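## Task

On the patch panel beneath the switch whose ports have red covers, remove the lead plugged into port 19 (ports counted 1 to 24 starting at the left). Lay its cord in the nearest cable-manager ring on that port's left side; the plug itself may dangle. Do not unplug any other lead, since even nudging one outward can fail the job. At the end, every remaining plug must sit latched in its port with the latch lever raised, every lead must still pass through the manager rings it uses, and no lead may be sharply kinked or wrapped around another.

## Robot and tools

Robot: two six-joint arms with parallel grippers, left_arm and right_arm. Names follow the robot's own sides, not image sides: left_arm is on +y. Bases (scene frame): left_arm at (+0.057, +0.244, +1.625) m, right_arm at (+0.057, -0.244, +1.625) m, both mounted high and angled. Scene frame: origin on the floor at the middle of the robot's foot, +x is the direction the robot faces, +z is up. The panel and furniture may be turned relative to the robot; only the floor height is known.

Row layout (used by execute_actions and move): 14 numbers, each in [-1, 1]. First left_arm: waist, shoulder, elbow, wrist pitch, wrist yaw, wrist roll, gripper opening; then the same seven for right_arm. Always send all 14 even if one arm stays still. The six joint numbers are scaled offsets, not poses: they count from the arm's current Joint targets, and 1.0 equals 1.264 rad (waist), 1.32 (shoulder), 1.276 (elbow), 1.83 (wrist pitch), 6.358 (wrist yaw), 7.625 (wrist roll). A 0 keeps that joint where its target is. The opening is absolute: +1 fully open, -1 shut; sending 0 is a real command, so repeat the current value to leave a gripper alone. Joint ranges in rad: waist -2.880..2.880, shoulder 0.000..3.142, elbow 0.000..3.019, wrist pitch -1.693..1.571, wrist yaw -1.571..1.571, wrist roll -2.094..2.094. A request more than 0.084 rad outside a range gets the action refused for both arms; true ends may differ from these by up to 0.084 rad.

execute_actions(actions, cameras): actions is a list of up to 15 actions; each action is a table of up to 15 rows, one row per 1/30 s step. A shorter table repeats its final row until 15 steps pass. Every row of an action is an offset from the targets at that action's start, so the same offset in the next action moves further. An empty list just reports state and images. cameras chooses images: omitted/null/["all"] gives all, [] gives none.

move(target, speed, blend, opening_speed, blocking, cameras): target is one row or a list of up to 15 rows; every row is an offset from the Joint targets at the call's start (not chained). All joints travel together, so grippers follow curves and nothing avoids obstacles. speed: rad/s of the joint with the longest travel, 0.01 to 2, default 0.5, one value or one per target. blend: corner-rounding radius in rad for lists, default 0 (stop at each). opening_speed: rate of gripper change per second on the -1..1 scale, at least 0.2; use a slow one when closing on something delicate. blocking=false returns early while the move continues. The extra move: line reports done, off_target (resting >0.035 rad from target), moving, held or fault, plus limits=held and the worst joint error per arm.

wait(seconds 0 to 10) lets time run with commands held. stop brakes a running move. zoom_image(camera, region=[x0, y0, x1, y1] in pixels, top-left origin, at most 504 by 504) enlarges part of the newest image of cam_head_left, cam_head_right, cam_left_wrist or cam_right_wrist (all 672x504; wrist cameras are fisheye). read_manual gives licence texts only. finished_scene(scene) closes the current scene (1 or 2) permanently; call it only once the goal holds without the robot.

Results: end_effector_position (m) and end_effector_quat_wxyz in the scene frame, possibly a few cm off. The position is the pinch point between the pads, about 1 cm short of the fingertips; fingers point along gripper +z and open along its y. Joint positions (rad) and Joint velocities (rad/s) per arm, each ending with the pad gap in m (0.094 fully open). Joint targets: the base for your next offsets. Tool commands: current gripper commands. grip_measured: measured opening on the command scale. Joint torques: per joint in N m, including gravity; joints 3 and 4 flip sign past ±28. Flags: "within noise" (arm still), "joint sent to its limit", "joint command not followed" (clearance check altered targets), MOTOR HOT, OVER-TEMPERATURE FAULT (the arm drops and is disabled for 30 to 60 s or more).

Motion limits: joints move at capped speed, each target stays within a fixed lead of the measured angle, and an arm's targets are scaled back if they would put its gripper over 110 mm from where it is. Tiny turns may not start.

Avoid: pulling or levering any plug other than the target; knocking anything off the work area or to the floor; the two arms striking or squeezing each other (the clearance check does not separate them); fast contact and targets set deep past a contact, which press hard; letting go of a moving part; holding arms stretched out or pushing against the unreachable, which heats motors. To end a push, command the targets back past the measured positions. To release, command an opening well above grip_measured.

Each tool is called by a JSON object that holds its "op" and its "data".

## Session

{"op": "execute_actions", "data": {"actions": []}}

Scene clock: 0.00 s.
left_arm: end_effector_position=(+0.5531, -0.1989, +1.0595) grip_measured=+1.000 end_effector_quat_wxyz=(+0.212, +0.564, +0.798, +0.017) | right_arm: end_effector_position=(+0.6806, -0.4765, +1.0537) grip_measured=+1.000 end_effector_quat_wxyz=(+0.318, +0.080, +0.925, -0.194)
Joint positions: left_arm=[0.787 1.85 1.501 0.659 -0.511 1.488 0.094] | right_arm=[-1.813 1.497 1.362 0.699 0.172 0.1 0.094]
Joint velocities: within noise
Joint torques (N m): no reading
Motor temperatures (°C): left_arm=[28 28 25 25 25 26 26] | right_arm=[28 27 25 27 25 26 29]
Heat: left arm: hottest waist 28 °C; right arm: hottest gripper 29 °C.
Joint targets: left_arm=[0.788 1.850 1.500 0.661 -0.511 1.488] | right_arm=[-1.813 1.495 1.364 0.703 0.172 0.101]
Tool commands: left_gripper/opening=+1.0 right_gripper/opening=+1.0

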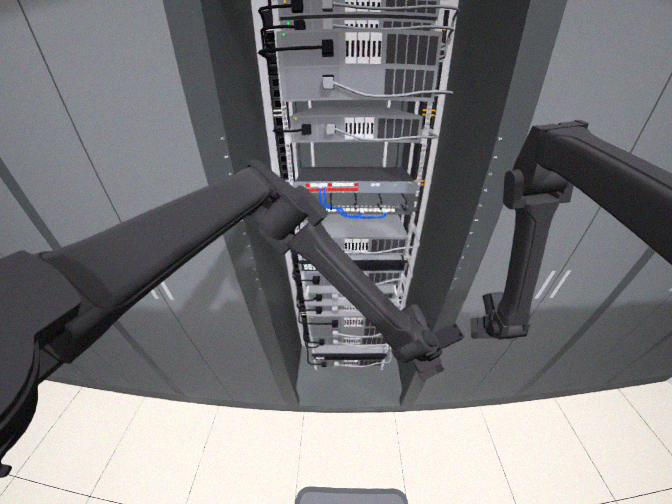

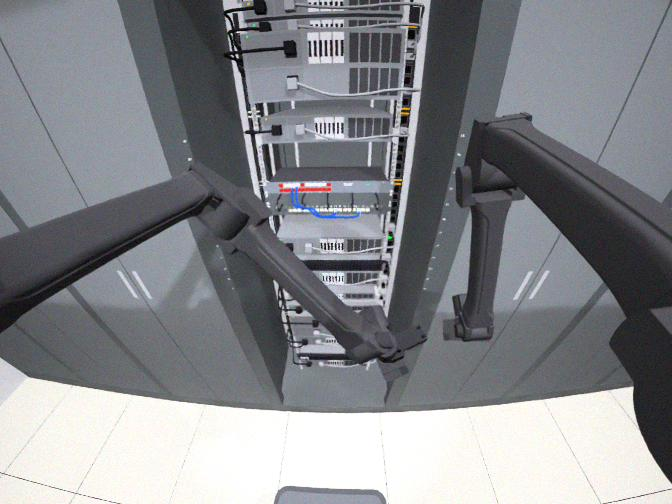

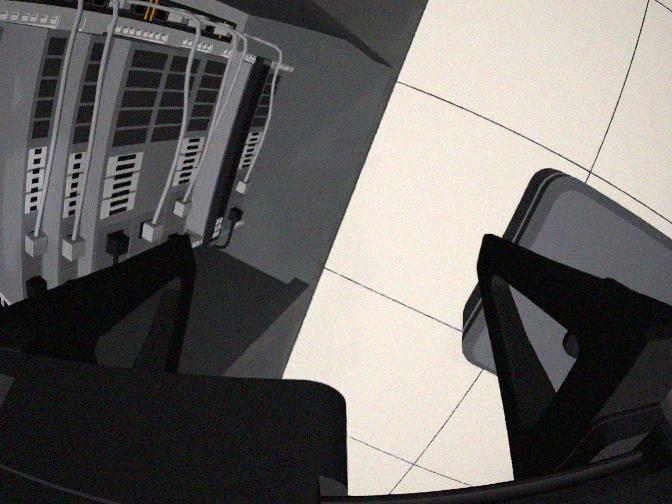

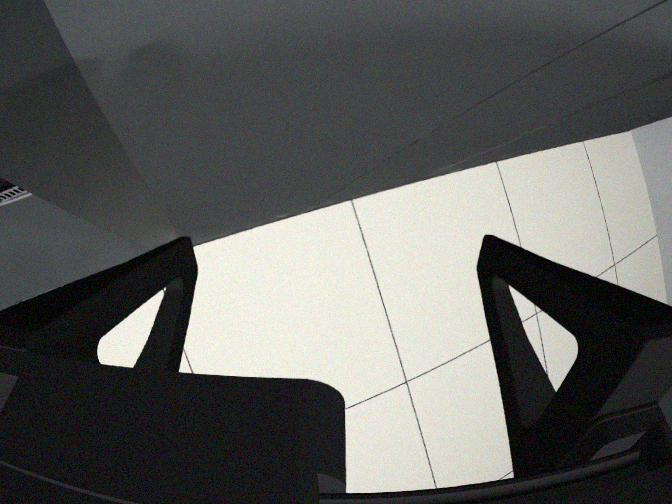

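{"op": "zoom_image", "data": {"camera": "cam_head_left", "region": [270, 160, 430, 280]}}

{"op": "zoom_image", "data": {"camera": "cam_head_right", "region": [250, 160, 410, 280]}}

{"op": "zoom_image", "data": {"camera": "cam_head_right", "region": [270, 170, 390, 240]}}

Scaled by 3.150 from the camera's 672x504 image, which has a finer 960x720 frame.

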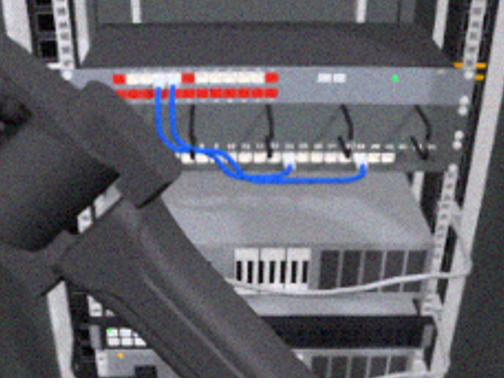

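Scaled by 3.150 from the camera's 672x504 image, which has a finer 960x720 frame.

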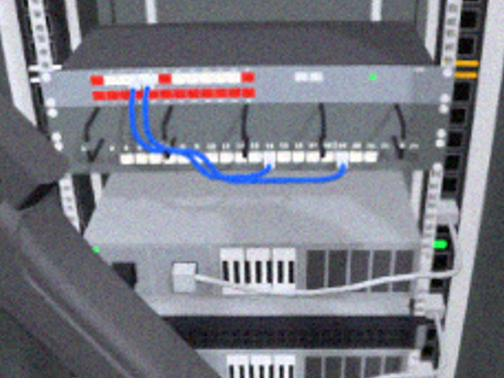

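Scaled by 4.200 from the camera's 672x504 image, which has a finer 960x720 frame.

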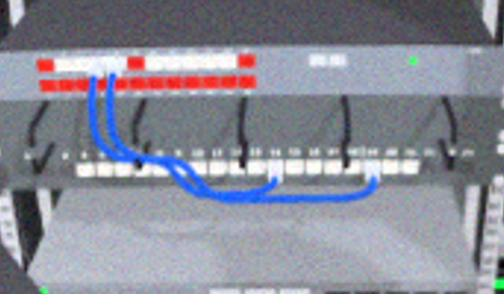

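{"op": "move", "data": {"target": [[0.811,-0.267,-0.108,0.022,0.054,-0.208,1,0,0,0,0,0,0,1],[0.811,-0.267,-0.108,0.022,0.054,-0.208,1,0.513,-0.217,-0.334,0.336,-0.027,-0.067,0.3]], "speed": 0.9}}

Scene clock: 75.33 s.
left_arm: end_effector_position=(+0.6765, +0.4784, +1.0490) grip_measured=+1.000 end_effector_quat_wxyz=(+0.310, -0.075, +0.927, +0.197) | right_arm: end_effector_position=(+0.7171, -0.1191, +1.2605) grip_measured=+0.303 end_effector_quat_wxyz=(+0.542, -0.042, +0.838, +0.051)
Joint positions: left_arm=[1.816 1.506 1.367 0.689 -0.17 -0.09 0.094] | right_arm=[-1.169 1.219 0.946 1.3 0.003 -0.396 0.061]
Joint velocities: within noise
Joint torques (N m): left_arm=[4.95 -15.97 0.85 1.83 -0.12 -0.12] | right_arm=[4.72 -17.49 -0.92 3.02 -0.34 -0.3]
Motor temperatures (°C): left_arm=[30 29 25 25 25 26 26] | right_arm=[28 30 25 27 25 26 28]
Heat: left arm: hottest waist 30 °C; right arm: hottest shoulder 30 °C.
Joint targets: left_arm=[1.813 1.497 1.362 0.701 -0.168 -0.098] | right_arm=[-1.165 1.209 0.938 1.318 0.001 -0.410]
move: done

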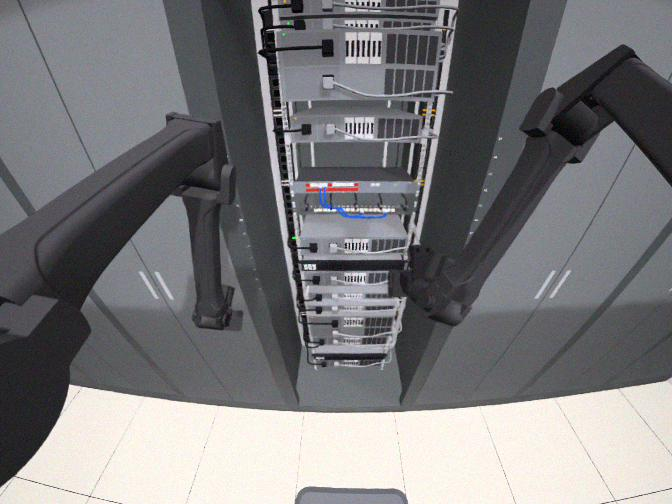

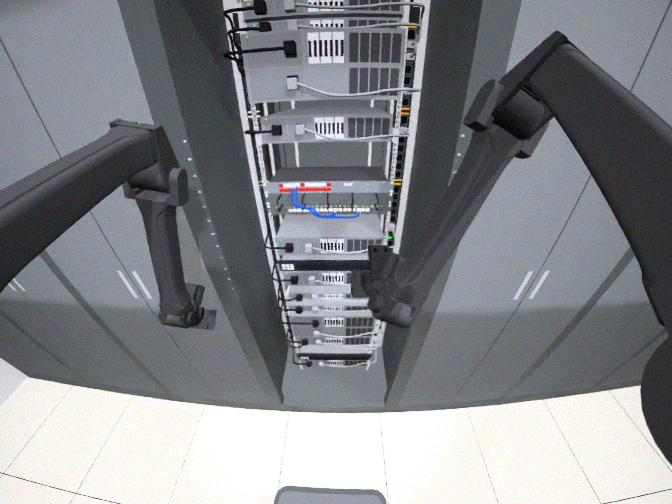

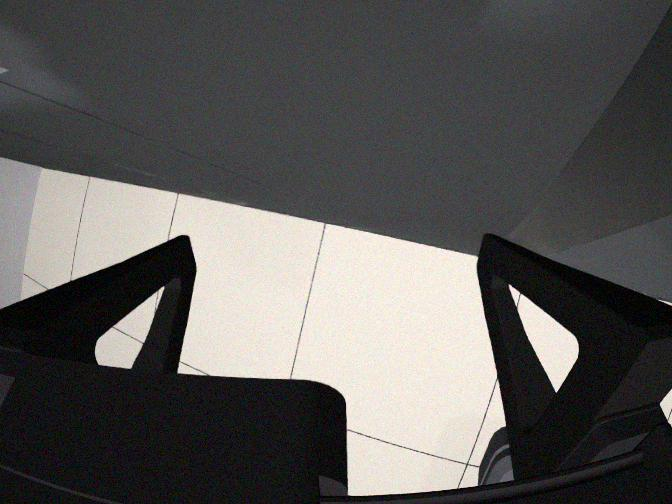

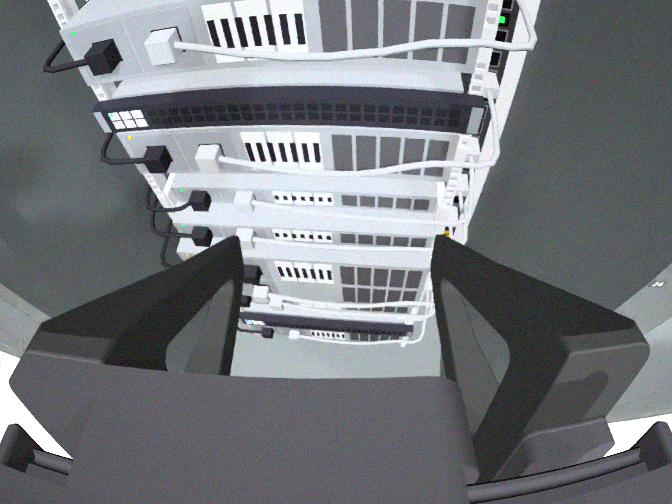

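{"op": "move", "data": {"target": [0,0,0,0,0,0,1,0.126,-0.1265,-0.08,0.103,-0.0033,-0.02,1], "speed": 0.5}}

{"op": "zoom_image", "data": {"camera": "cam_right_wrist", "region": [100, 0, 580, 360]}}

Scene clock: 92.43 s.
left_arm: end_effector_position=(+0.6765, +0.4784, +1.0490) grip_measured=+1.000 end_effector_quat_wxyz=(+0.310, -0.075, +0.927, +0.197) | right_arm: end_effector_position=(+0.7412, -0.1210, +1.3956) grip_measured=+0.998 end_effector_quat_wxyz=(+0.652, -0.029, +0.757, +0.030)
Joint positions: left_arm=[1.816 1.506 1.367 0.689 -0.17 -0.091 0.094] | right_arm=[-1.022 1.042 0.842 1.492 -0.017 -0.548 0.094]
Joint velocities: within noise
Joint torques (N m): left_arm=[5.83 -15.85 0.84 1.7 -0.12 -0.09] | right_arm=[5.36 -15.03 0.02 2.84 -0.46 -0.31]
Motor temperatures (°C): left_arm=[29 29 25 25 25 26 26] | right_arm=[28 30 25 27 25 26 28]
Heat: left arm: hottest waist 29 °C; right arm: hottest shoulder 30 °C.
Joint targets: left_arm=[1.813 1.497 1.362 0.701 -0.168 -0.099] | right_arm=[-1.006 1.042 0.836 1.507 -0.020 -0.563]
move: done

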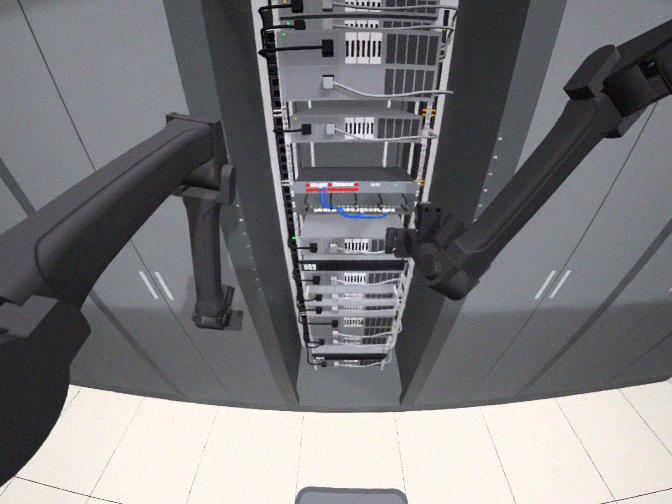

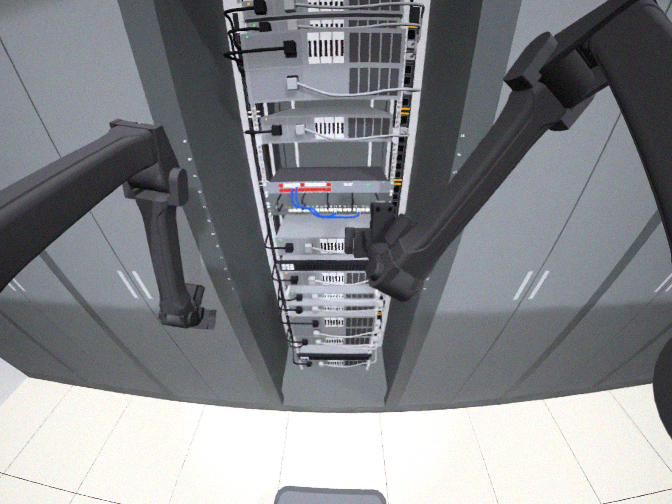

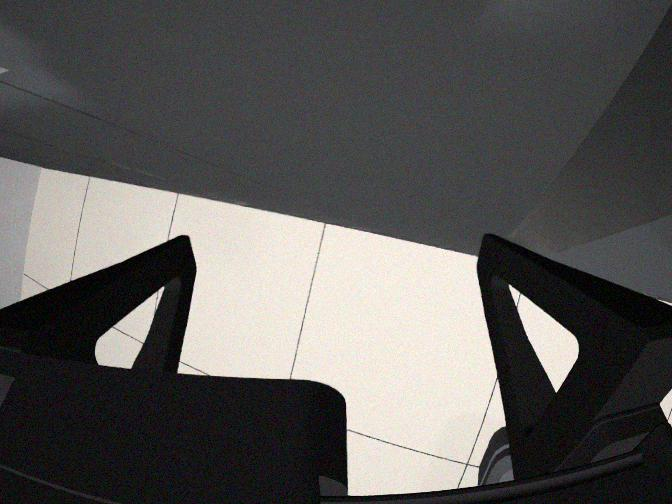

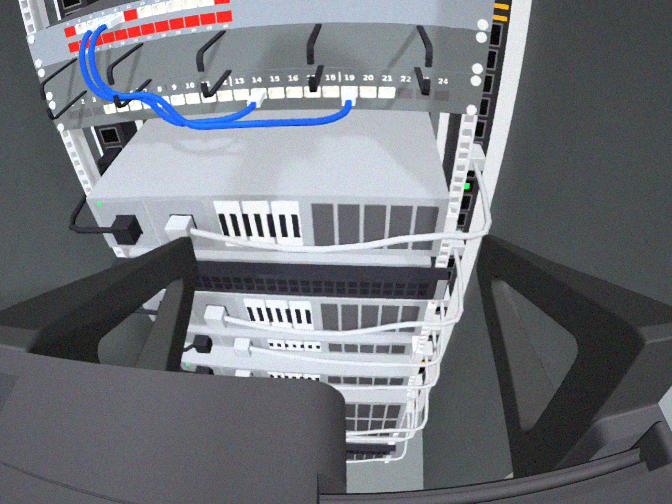

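Scaled by 1.050 from the camera's 672x504 image, which has a finer 960x720 frame.

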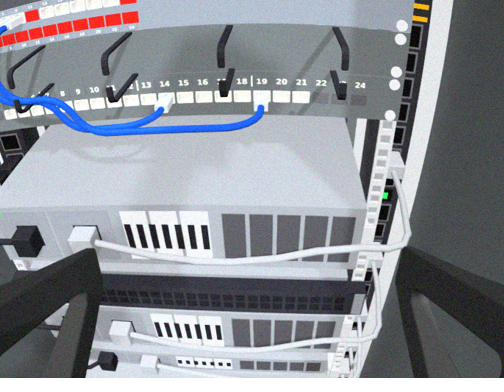

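{"op": "zoom_image", "data": {"camera": "cam_right_wrist", "region": [20, 0, 260, 180]}}

{"op": "zoom_image", "data": {"camera": "cam_right_wrist", "region": [180, 10, 480, 150]}}

{"op": "zoom_image", "data": {"camera": "cam_right_wrist", "region": [270, 10, 400, 120]}}

Scaled by 2.100 from the camera's 672x504 image, which has a finer 960x720 frame.

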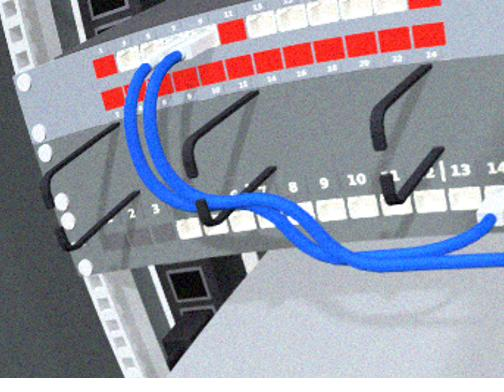

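Scaled by 1.680 from the camera's 672x504 image, which has a finer 960x720 frame.

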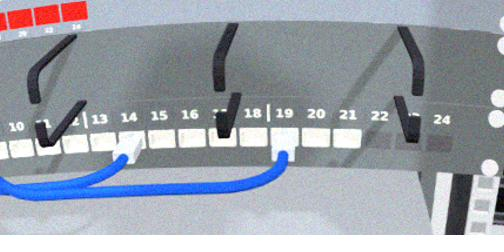

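Scaled by 3.877 from the camera's 672x504 image, which has a finer 960x720 frame.

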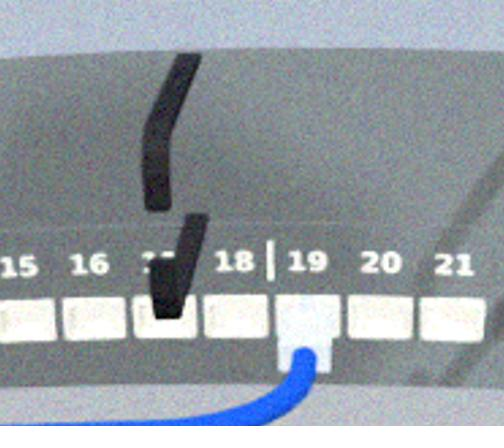

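{"op": "move", "data": {"target": [0,0,0,0,0,0,1,0,0,0,0,0,0.206,1], "speed": 1.0, "cameras": ["cam_right_wrist"]}}

{"op": "zoom_image", "data": {"camera": "cam_right_wrist", "region": [200, 0, 500, 300]}}

Scene clock: 148.50 s.
left_arm: end_effector_position=(+0.6765, +0.4784, +1.0490) grip_measured=+1.000 end_effector_quat_wxyz=(+0.310, -0.075, +0.927, +0.197) | right_arm: end_effector_position=(+0.7412, -0.1210, +1.3956) grip_measured=+0.998 end_effector_quat_wxyz=(+0.446, +0.507, +0.563, +0.476)
Joint positions: left_arm=[1.816 1.506 1.367 0.689 -0.17 -0.091 0.094] | right_arm=[-1.022 1.042 0.842 1.492 -0.017 0.993 0.094]
Joint velocities: within noise
Joint torques (N m): left_arm=[5.42 -16.03 0.79 1.78 -0.15 -0.09] | right_arm=[5.19 -15.27 -0.02 2.84 -0.45 -0.12]
Motor temperatures (°C): left_arm=[28 30 25 25 25 26 25] | right_arm=[28 29 25 27 26 26 28]
Heat: left arm: hottest shoulder 30 °C; right arm: hottest shoulder 29 °C.
Joint targets: left_arm=[1.813 1.497 1.362 0.701 -0.168 -0.098] | right_arm=[-1.006 1.042 0.836 1.507 -0.020 1.008]
move: done
Images, in order (width x height): cam_right_wrist 672x504.

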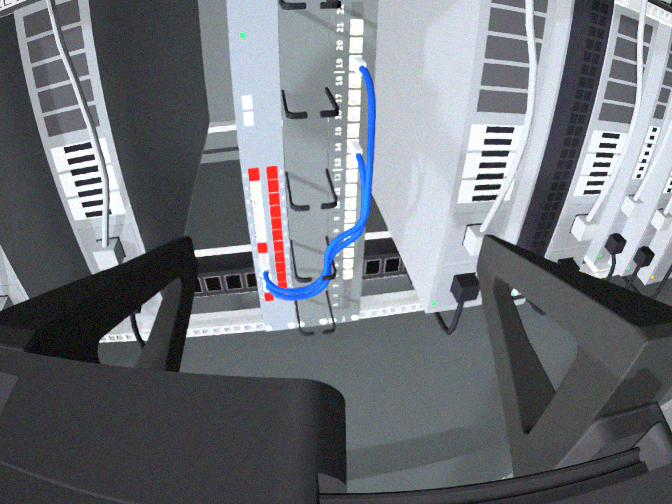

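Scaled by 1.680 from the camera's 672x504 image, which has a finer 960x720 frame.

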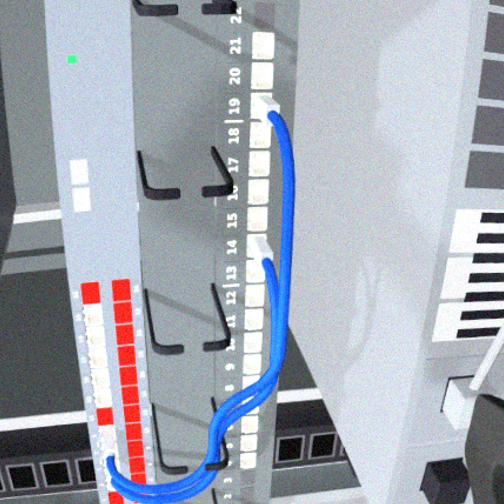

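{"op": "move", "data": {"target": [[0,0,0,0,0,0,1,0,0,0,0,0,-0.205,-0.6],[0,0,0,0,0,0,1,0,0.0418,0.4085,-0.2858,0.0206,-0.205,-0.6]], "speed": [1.2,0.4], "cameras": ["cam_right_wrist","cam_head_left"]}}

{"op": "zoom_image", "data": {"camera": "cam_right_wrist", "region": [250, 50, 550, 300]}}

Scene clock: 204.07 s.
left_arm: end_effector_position=(+0.6765, +0.4784, +1.0490) grip_measured=+1.000 end_effector_quat_wxyz=(+0.310, -0.075, +0.927, +0.197) | right_arm: end_effector_position=(+0.9126, -0.1422, +1.3816) grip_measured=-0.598 end_effector_quat_wxyz=(+0.611, -0.002, +0.792, +0.000)
Joint positions: left_arm=[1.816 1.506 1.367 0.689 -0.17 -0.091 0.094] | right_arm=[-1.022 1.077 1.328 0.991 0.108 -0.541 0.019]
Joint velocities: within noise
Joint torques (N m): left_arm=[5.3 -15.5 0.84 1.66 -0.14 -0.12] | right_arm=[5.66 -18.14 7.39 1.95 -0.18 -0.29]
Motor temperatures (°C): left_arm=[28 31 25 25 25 25 25] | right_arm=[28 29 25 26 26 26 28]
Heat: left arm: hottest shoulder 31 °C; right arm: hottest shoulder 29 °C.
Joint targets: left_arm=[1.813 1.497 1.362 0.701 -0.168 -0.098] | right_arm=[-1.006 1.097 1.357 0.983 0.111 -0.555]
move: done
Images, in order (width x height): cam_head_left 672x504, cam_right_wrist 672x504.

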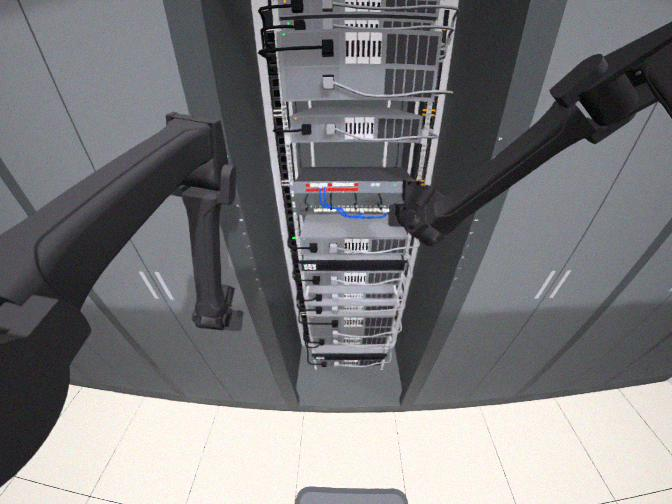

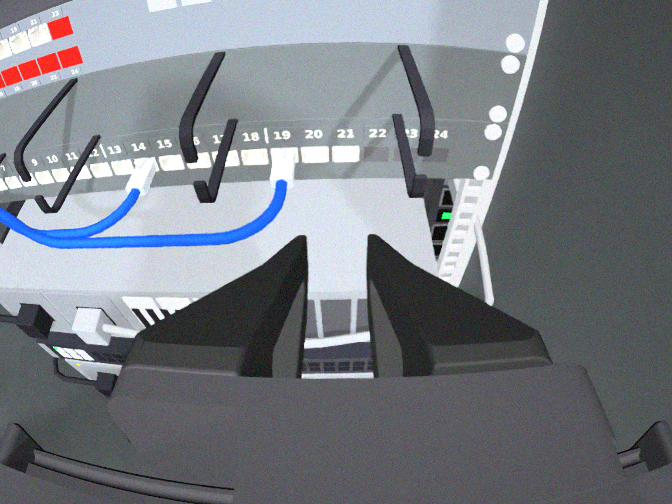

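Scaled by 1.680 from the camera's 672x504 image, which has a finer 960x720 frame.

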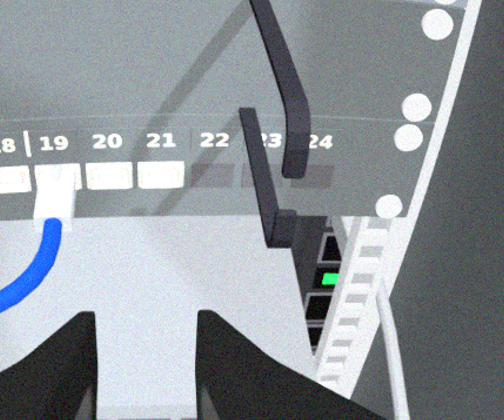

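{"op": "move", "data": {"target": [[0,0,0,0,0,0,1,0,-0.0418,-0.4085,0.2858,-0.0206,0,-0.6],[-0.95,0,0,-0.067,-0.1367,-0.06,1,-0.198,-0.0418,-0.4085,0.2858,-0.0206,0,-0.6]], "speed": [0.6,1.0], "cameras": ["cam_left_wrist","cam_head_left"]}}

Scene clock: 298.53 s.
left_arm: end_effector_position=(+0.6641, +0.0127, +1.1121) grip_measured=+1.000 end_effector_quat_wxyz=(+0.219, -0.397, +0.890, +0.048) | right_arm: end_effector_position=(+0.7342, -0.1773, +1.3565) grip_measured=-0.598 end_effector_quat_wxyz=(+0.633, -0.088, +0.768, -0.045)
Joint positions: left_arm=[0.899 1.506 1.367 0.611 -0.861 -0.421 0.094] | right_arm=[-1.224 1.061 0.842 1.49 -0.017 -0.542 0.019]
Joint velocities: within noise
Joint torques (N m): left_arm=[-8.06 -12.28 1.1 0.87 0.03 0.11] | right_arm=[0.97 -18.32 -0.17 3.07 -0.34 -0.27]
Motor temperatures (°C): left_arm=[28 31 25 25 25 25 25] | right_arm=[28 31 28 26 25 26 28]
Heat: left arm: hottest shoulder 31 °C; right arm: hottest shoulder 31 °C.
Joint targets: left_arm=[0.899 1.506 1.367 0.614 -0.859 -0.412] | right_arm=[-1.242 1.042 0.836 1.507 -0.020 -0.555]
move: held (left_arm; a check stopped the path); path passed 1 of 2 targets; limits=held; left_arm: the waist is farthest, 0.287 rad from its target
joint command not followed: on one or more control steps a check withheld the commanded joint targets of the left arm, and it was not sent them on those steps.
cause: the commanded joint targets, or the way to them, would bring a part of the robot too close to another arm (this arm's wrist (the part past joint 5) and the right arm's gripper housing).
Images, in order (width x height): cam_head_left 672x504, cam_left_wrist 672x504.

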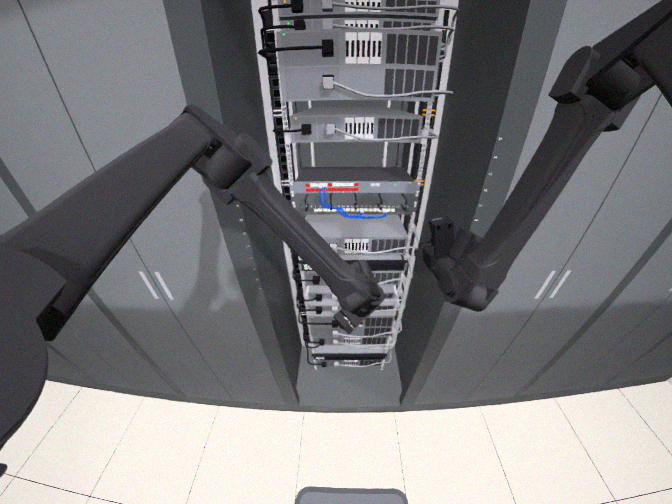

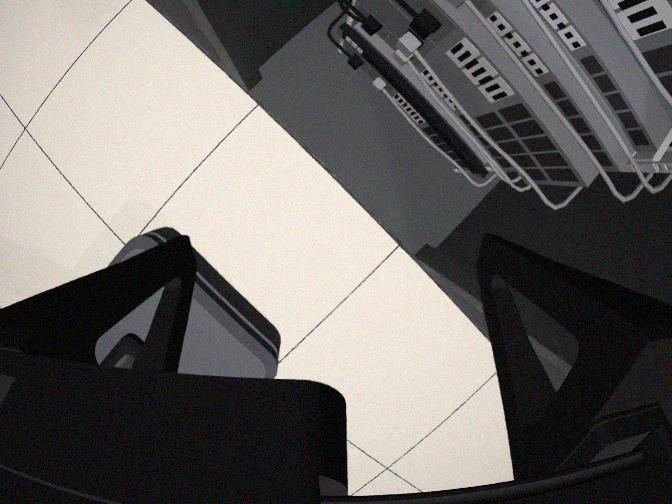

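{"op": "move", "data": {"target": [[0,0,0,0,0,0,1,-0.237,0,0,0,0,0,-0.6],[-0.434,0,0,-0.019,-0.028,-0.0188,1,-0.237,0,0,0,0,0,-0.6],[-0.503,-0.177,0.256,-0.019,-0.028,-0.0188,0.2,-0.237,0,0,0,0,0,-0.6]], "speed": [0.8,0.9,0.5], "cameras": ["cam_left_wrist","cam_head_left","cam_right_wrist"]}}

Scene clock: 304.57 s.
left_arm: end_effector_position=(+0.6577, -0.1261, +1.2173) grip_measured=+1.000 end_effector_quat_wxyz=(+0.162, -0.446, +0.879, -0.044) | right_arm: end_effector_position=(+0.7282, -0.2780, +1.3358) grip_measured=-0.598 end_effector_quat_wxyz=(-0.604, +0.173, -0.760, +0.166)
Joint positions: left_arm=[0.595 1.506 1.367 0.6 -0.969 -0.478 0.094] | right_arm=[-1.527 1.061 0.842 1.49 -0.018 -0.542 0.019]
Joint velocities: within noise
Joint torques (N m): left_arm=[-11.22 -9.29 0.95 0.7 0.14 0.11] | right_arm=[-0.85 -19.19 -0.21 3.18 -0.1 -0.23]
Motor temperatures (°C): left_arm=[28 31 25 25 25 25 25] | right_arm=[28 31 27 26 25 26 28]
Heat: left arm: hottest shoulder 31 °C; right arm: hottest shoulder 31 °C.
Joint targets: left_arm=[0.598 1.506 1.367 0.601 -0.968 -0.471] | right_arm=[-1.541 1.042 0.836 1.507 -0.020 -0.555]
Tool commands: left_gripper/opening=+1.0 right_gripper/opening=-0.6
move: held (left_arm; a check stopped the path); path passed 1 of 3 targets; target 3's new numbers were not sent; limits=held; left_arm: the waist is farthest, 0.332 rad from its target
joint command not followed: on one or more control steps a check withheld the commanded joint targets of the left arm, and it was not sent them on those steps.
cause: the commanded joint targets, or the way to them, would bring a part of the robot too close to another arm (this arm's wrist (the part past joint 5) and the right arm's wrist camera).
Images, in order (width x height): cam_head_left 672x504, cam_left_wrist 672x504, cam_right_wrist 672x504.

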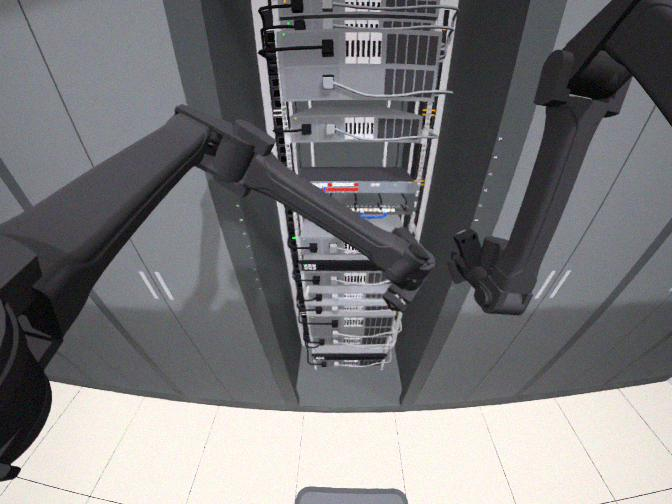

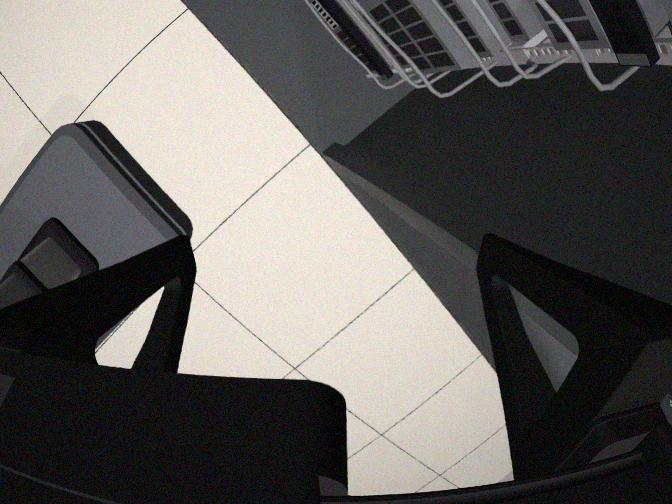

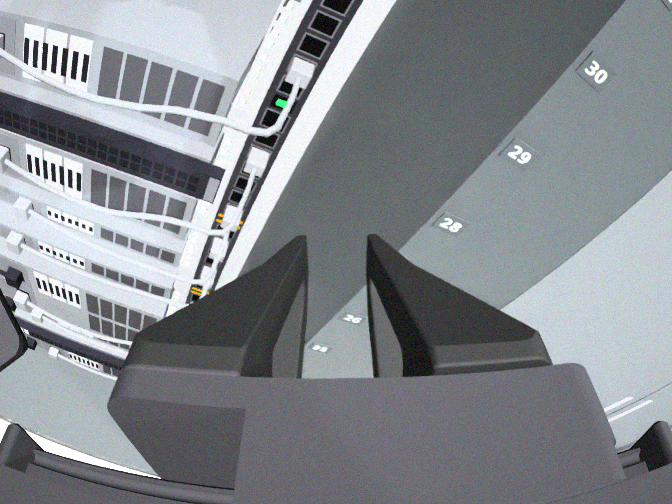

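{"op": "move", "data": {"target": [[0,0,0,0,0,0,0.2,-0.16,0,0,0,0,0,-0.6],[-0.265,-0.177,0.256,-0.012,-0.0109,-0.011,0.2,-0.16,0,0,0,0,0,-0.6]], "speed": [0.8,0.5], "cameras": ["cam_left_wrist","cam_head_left"]}}

Scene clock: 315.30 s.
left_arm: end_effector_position=(+0.9082, -0.0432, +1.4386) grip_measured=+0.203 end_effector_quat_wxyz=(+0.189, -0.684, +0.681, -0.181) | right_arm: end_effector_position=(+0.7227, -0.3469, +1.3392) grip_measured=-0.598 end_effector_quat_wxyz=(-0.576, +0.229, -0.746, +0.245)
Joint positions: left_arm=[0.273 1.268 1.698 0.586 -1.035 -0.546 0.057] | right_arm=[-1.73 1.061 0.842 1.49 -0.019 -0.542 0.019]
Joint velocities: within noise
Joint torques (N m): left_arm=[-9.35 -6.12 2.11 0.13 0.19 -0.07] | right_arm=[-2.2 -19.02 -0.25 3.11 0.09 -0.22]
Motor temperatures (°C): left_arm=[28 31 25 25 25 25 25] | right_arm=[28 31 27 26 25 26 28]
Heat: left arm: hottest shoulder 31 °C; right arm: hottest shoulder 31 °C.
Joint targets: left_arm=[0.264 1.272 1.694 0.579 -1.037 -0.554] | right_arm=[-1.744 1.042 0.836 1.507 -0.020 -0.555]
move: done
Images, in order (width x height): cam_head_left 672x504, cam_left_wrist 672x504.

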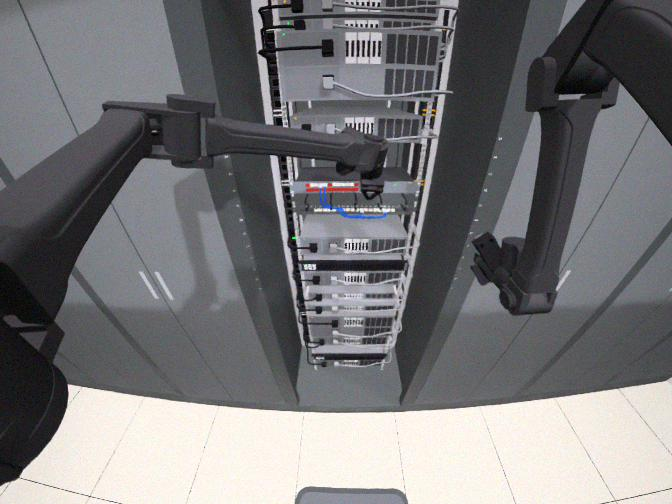

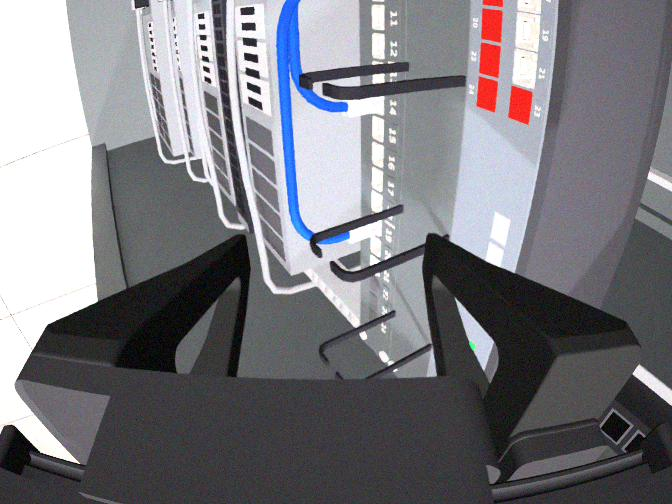

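{"op": "zoom_image", "data": {"camera": "cam_left_wrist", "region": [240, 0, 480, 320]}}

Scaled by 1.575 from the camera's 672x504 image, which has a finer 960x720 frame.

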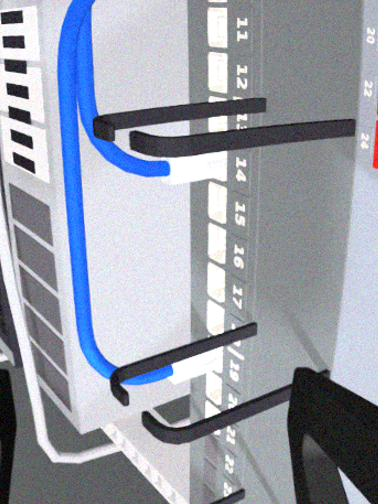

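{"op": "move", "data": {"target": [0.1472,0.0644,0.134,-0.1678,0.0188,-0.0347,-0.6,0,0,0,0,0,0,-0.6], "speed": 0.3, "cameras": ["cam_left_wrist","cam_head_left"]}}

{"op": "zoom_image", "data": {"camera": "cam_left_wrist", "region": [200, 80, 500, 380]}}

Scene clock: 336.90 s.
left_arm: end_effector_position=(+0.9273, -0.0563, +1.3723) grip_measured=-0.597 end_effector_quat_wxyz=(+0.176, -0.680, +0.686, -0.190) | right_arm: end_effector_position=(+0.7227, -0.3469, +1.3392) grip_measured=-0.598 end_effector_quat_wxyz=(-0.576, +0.229, -0.746, +0.245)
Joint positions: left_arm=[0.432 1.344 1.841 0.28 -0.92 -0.81 0.019] | right_arm=[-1.73 1.061 0.842 1.49 -0.019 -0.542 0.019]
Joint velocities: within noise
Joint torques (N m): left_arm=[-7.24 -8.82 5.31 0.28 0.31 -0.03] | right_arm=[-2.2 -19.19 -0.27 3.12 0.09 -0.23]
Motor temperatures (°C): left_arm=[29 30 25 25 25 25 25] | right_arm=[28 31 27 26 25 26 28]
Heat: left arm: hottest shoulder 30 °C; right arm: hottest shoulder 31 °C.
Joint targets: left_arm=[0.449 1.357 1.865 0.272 -0.918 -0.819] | right_arm=[-1.744 1.042 0.836 1.507 -0.020 -0.555]
move: done
Images, in order (width x height): cam_head_left 672x504, cam_left_wrist 672x504.

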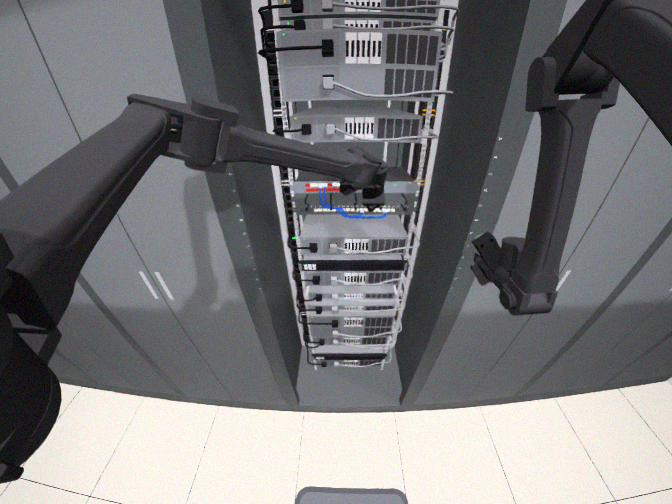

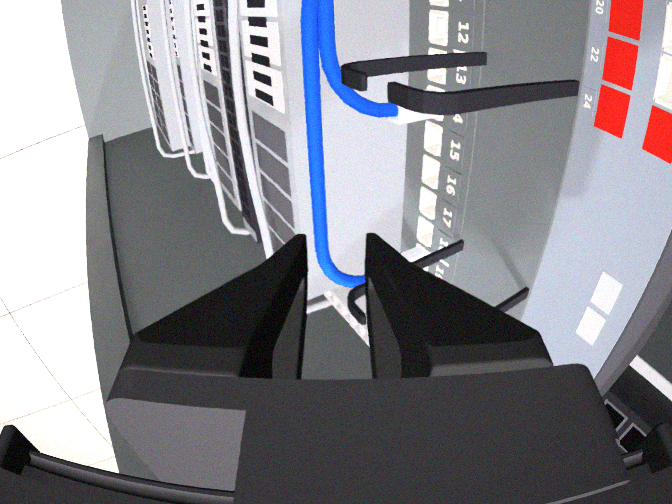

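Scaled by 1.680 from the camera's 672x504 image, which has a finer 960x720 frame.

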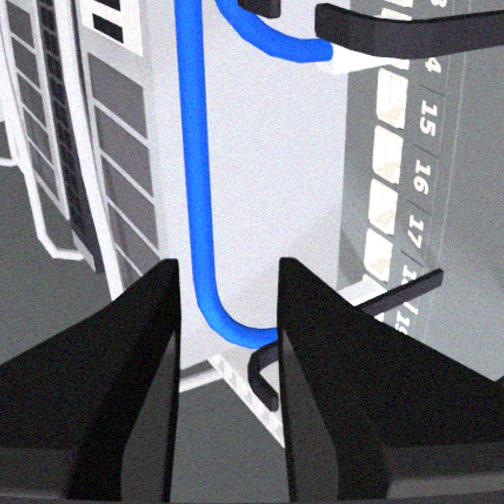

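{"op": "move", "data": {"target": [[0.0112,-0.0136,-0.0285,0.0055,0.0012,-0.0016,-0.5,0,0,0,0,0,0,-0.6],[0.0663,0.0341,0.0633,-0.0556,0.0092,-0.0113,-0.5,0,0,0,0,0,0,-0.6]], "speed": 0.12, "cameras": ["cam_left_wrist"]}}

{"op": "zoom_image", "data": {"camera": "cam_left_wrist", "region": [200, 80, 500, 380]}}

Scene clock: 378.83 s.
left_arm: end_effector_position=(+0.9376, -0.0526, +1.3371) grip_measured=-0.503 end_effector_quat_wxyz=(+0.176, -0.680, +0.687, -0.188) | right_arm: end_effector_position=(+0.7227, -0.3469, +1.3392) grip_measured=-0.598 end_effector_quat_wxyz=(-0.576, +0.229, -0.746, +0.245)
Joint positions: left_arm=[0.515 1.389 1.919 0.178 -0.861 -0.896 0.023] | right_arm=[-1.73 1.061 0.842 1.49 -0.019 -0.542 0.019]
Joint velocities: within noise
Joint torques (N m): left_arm=[-7.59 -10.34 5.94 0.36 0.27 -0.05] | right_arm=[-2.37 -19.25 -0.21 3.21 0.09 -0.23]
Motor temperatures (°C): left_arm=[29 30 26 25 25 25 25] | right_arm=[28 31 26 26 25 26 27]
Heat: left arm: hottest shoulder 30 °C; right arm: hottest shoulder 31 °C.
Joint targets: left_arm=[0.533 1.402 1.945 0.171 -0.859 -0.905] | right_arm=[-1.744 1.042 0.836 1.507 -0.020 -0.555]
move: done
Images, in order (width x height): cam_left_wrist 672x504.

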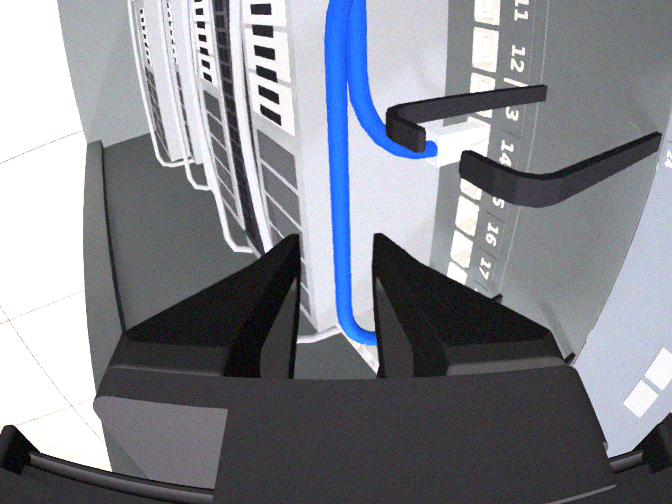

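Scaled by 1.680 from the camera's 672x504 image, which has a finer 960x720 frame.

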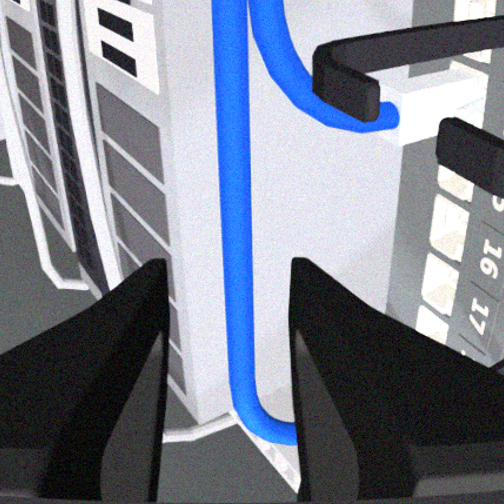

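{"op": "move", "data": {"target": [0,0,0,0,0,0,-0.95,0,0,0,0,0,0,-0.6], "opening_speed": 0.3, "cameras": ["cam_left_wrist"]}}

{"op": "zoom_image", "data": {"camera": "cam_left_wrist", "region": [200, 80, 500, 380]}}

Scene clock: 387.70 s.
left_arm: end_effector_position=(+0.9380, -0.0524, +1.3372) grip_measured=-0.946 end_effector_quat_wxyz=(+0.176, -0.680, +0.686, -0.188) | right_arm: end_effector_position=(+0.7227, -0.3469, +1.3392) grip_measured=-0.598 end_effector_quat_wxyz=(-0.576, +0.229, -0.746, +0.245)
Joint positions: left_arm=[0.515 1.389 1.92 0.178 -0.861 -0.897 0.003] | right_arm=[-1.73 1.061 0.842 1.49 -0.019 -0.542 0.019]
Joint velocities: within noise
Joint torques (N m): left_arm=[-7.06 -10.52 5.85 0.43 0.24 -0.08] | right_arm=[-2.43 -19.19 -0.27 3.18 0.1 -0.23]
Motor temperatures (°C): left_arm=[29 30 26 25 25 25 25] | right_arm=[28 31 26 26 25 26 27]
Heat: left arm: hottest shoulder 30 °C; right arm: hottest shoulder 31 °C.
Joint targets: left_arm=[0.533 1.402 1.946 0.170 -0.859 -0.905] | right_arm=[-1.744 1.042 0.836 1.507 -0.020 -0.555]
move: done
Images, in order (width x height): cam_left_wrist 672x504.

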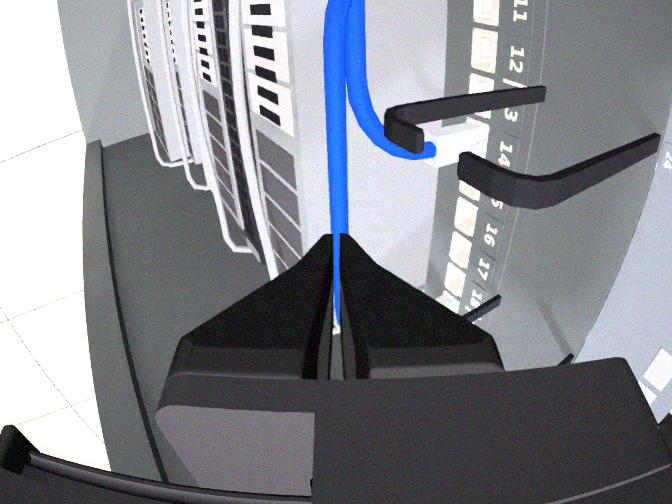

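Scaled by 1.680 from the camera's 672x504 image, which has a finer 960x720 frame.

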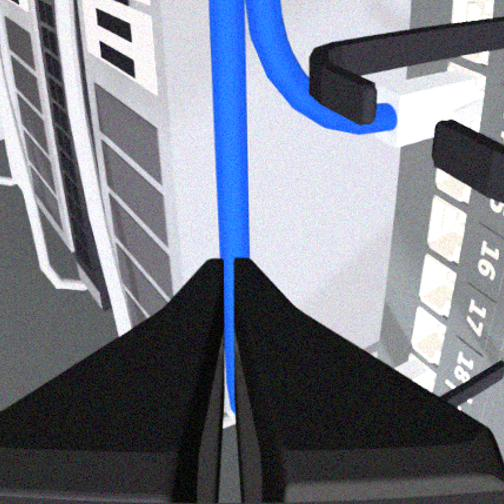

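{"op": "move", "data": {"target": [[-0.02,-0.0117,-0.0118,0.0081,-0.0025,0.0028,-0.95,0.0,0,0,0,0,0,-0.47],[-0.02,-0.0117,-0.0118,0.0081,-0.0025,0.0028,-0.95,0.3117,0,0,0,-0.0368,0.2165,-0.47],[-0.02,-0.0117,-0.0118,0.0081,-0.0025,0.0028,-0.95,0.4328,0.0424,0.4883,-0.4273,-0.0368,0.2165,-0.47]], "speed": [0.1,0.9,0.4], "cameras": ["cam_left_wrist","cam_right_wrist","cam_head_left"]}}

{"op": "zoom_image", "data": {"camera": "cam_right_wrist", "region": [200, 80, 500, 380]}}

Scene clock: 420.23 s.
left_arm: end_effector_position=(+0.9368, -0.0508, +1.3366) grip_measured=-0.947 end_effector_quat_wxyz=(+0.178, -0.680, +0.688, -0.182) | right_arm: end_effector_position=(+0.9294, -0.1407, +1.3554) grip_measured=-0.472 end_effector_quat_wxyz=(+0.354, +0.450, +0.659, +0.487)
Joint positions: left_arm=[0.515 1.389 1.92 0.178 -0.873 -0.892 0.002] | right_arm=[-1.216 1.076 1.422 0.732 -0.251 1.082 0.025]
Joint velocities: within noise
Joint torques (N m): left_arm=[-9.93 -11.75 4.72 0.83 0.11 0.11] | right_arm=[4.54 -20.42 9.37 2.06 -0.38 -0.12]
Motor temperatures (°C): left_arm=[29 30 26 25 25 25 25] | right_arm=[28 31 26 26 25 26 27]
Heat: left arm: hottest shoulder 30 °C; right arm: hottest shoulder 31 °C.
Joint targets: left_arm=[0.508 1.387 1.931 0.185 -0.875 -0.884] | right_arm=[-1.197 1.098 1.459 0.724 -0.254 1.096]
move: off_target (right_arm); right_arm: the elbow is farthest, 0.037 rad from its target
Images, in order (width x height): cam_head_left 672x504, cam_left_wrist 672x504, cam_right_wrist 672x504.

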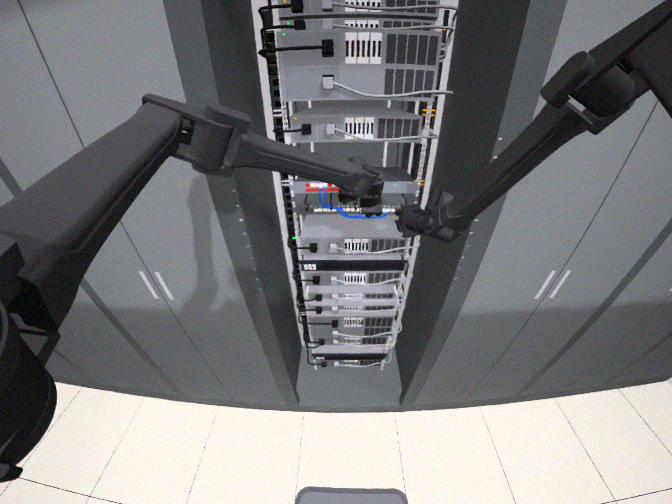

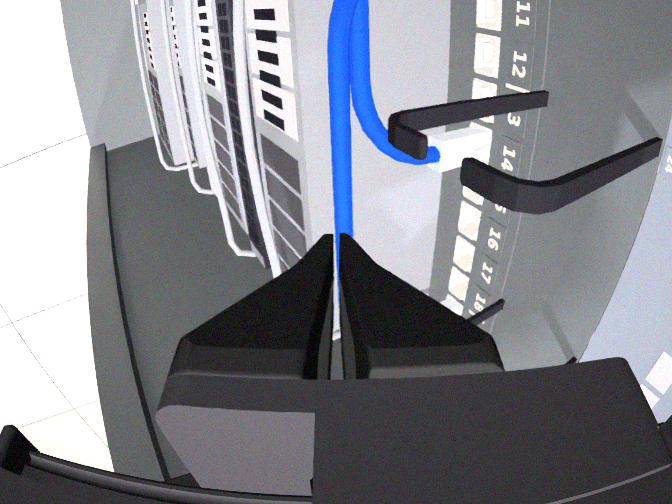

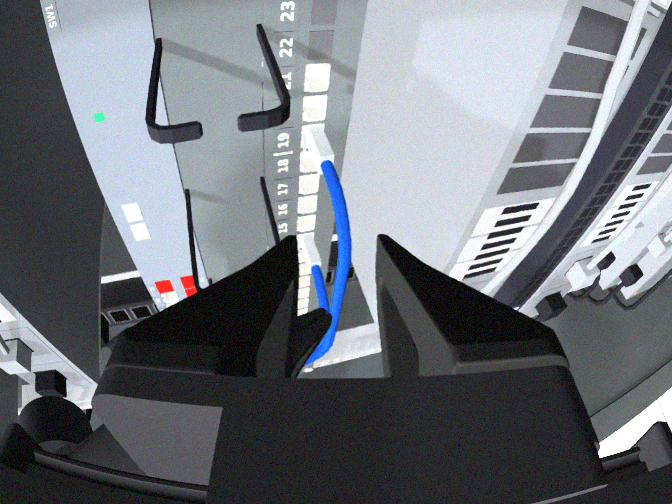

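Scaled by 1.680 from the camera's 672x504 image, which has a finer 960x720 frame.

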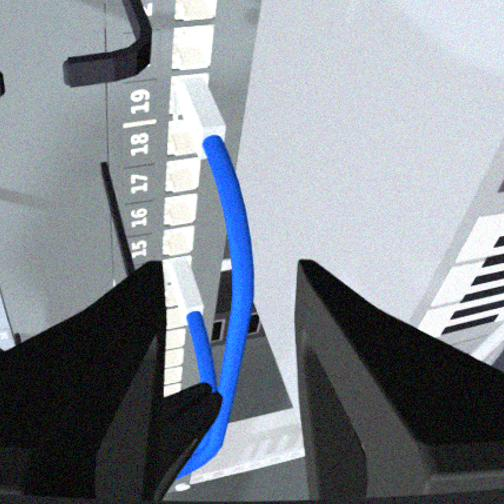

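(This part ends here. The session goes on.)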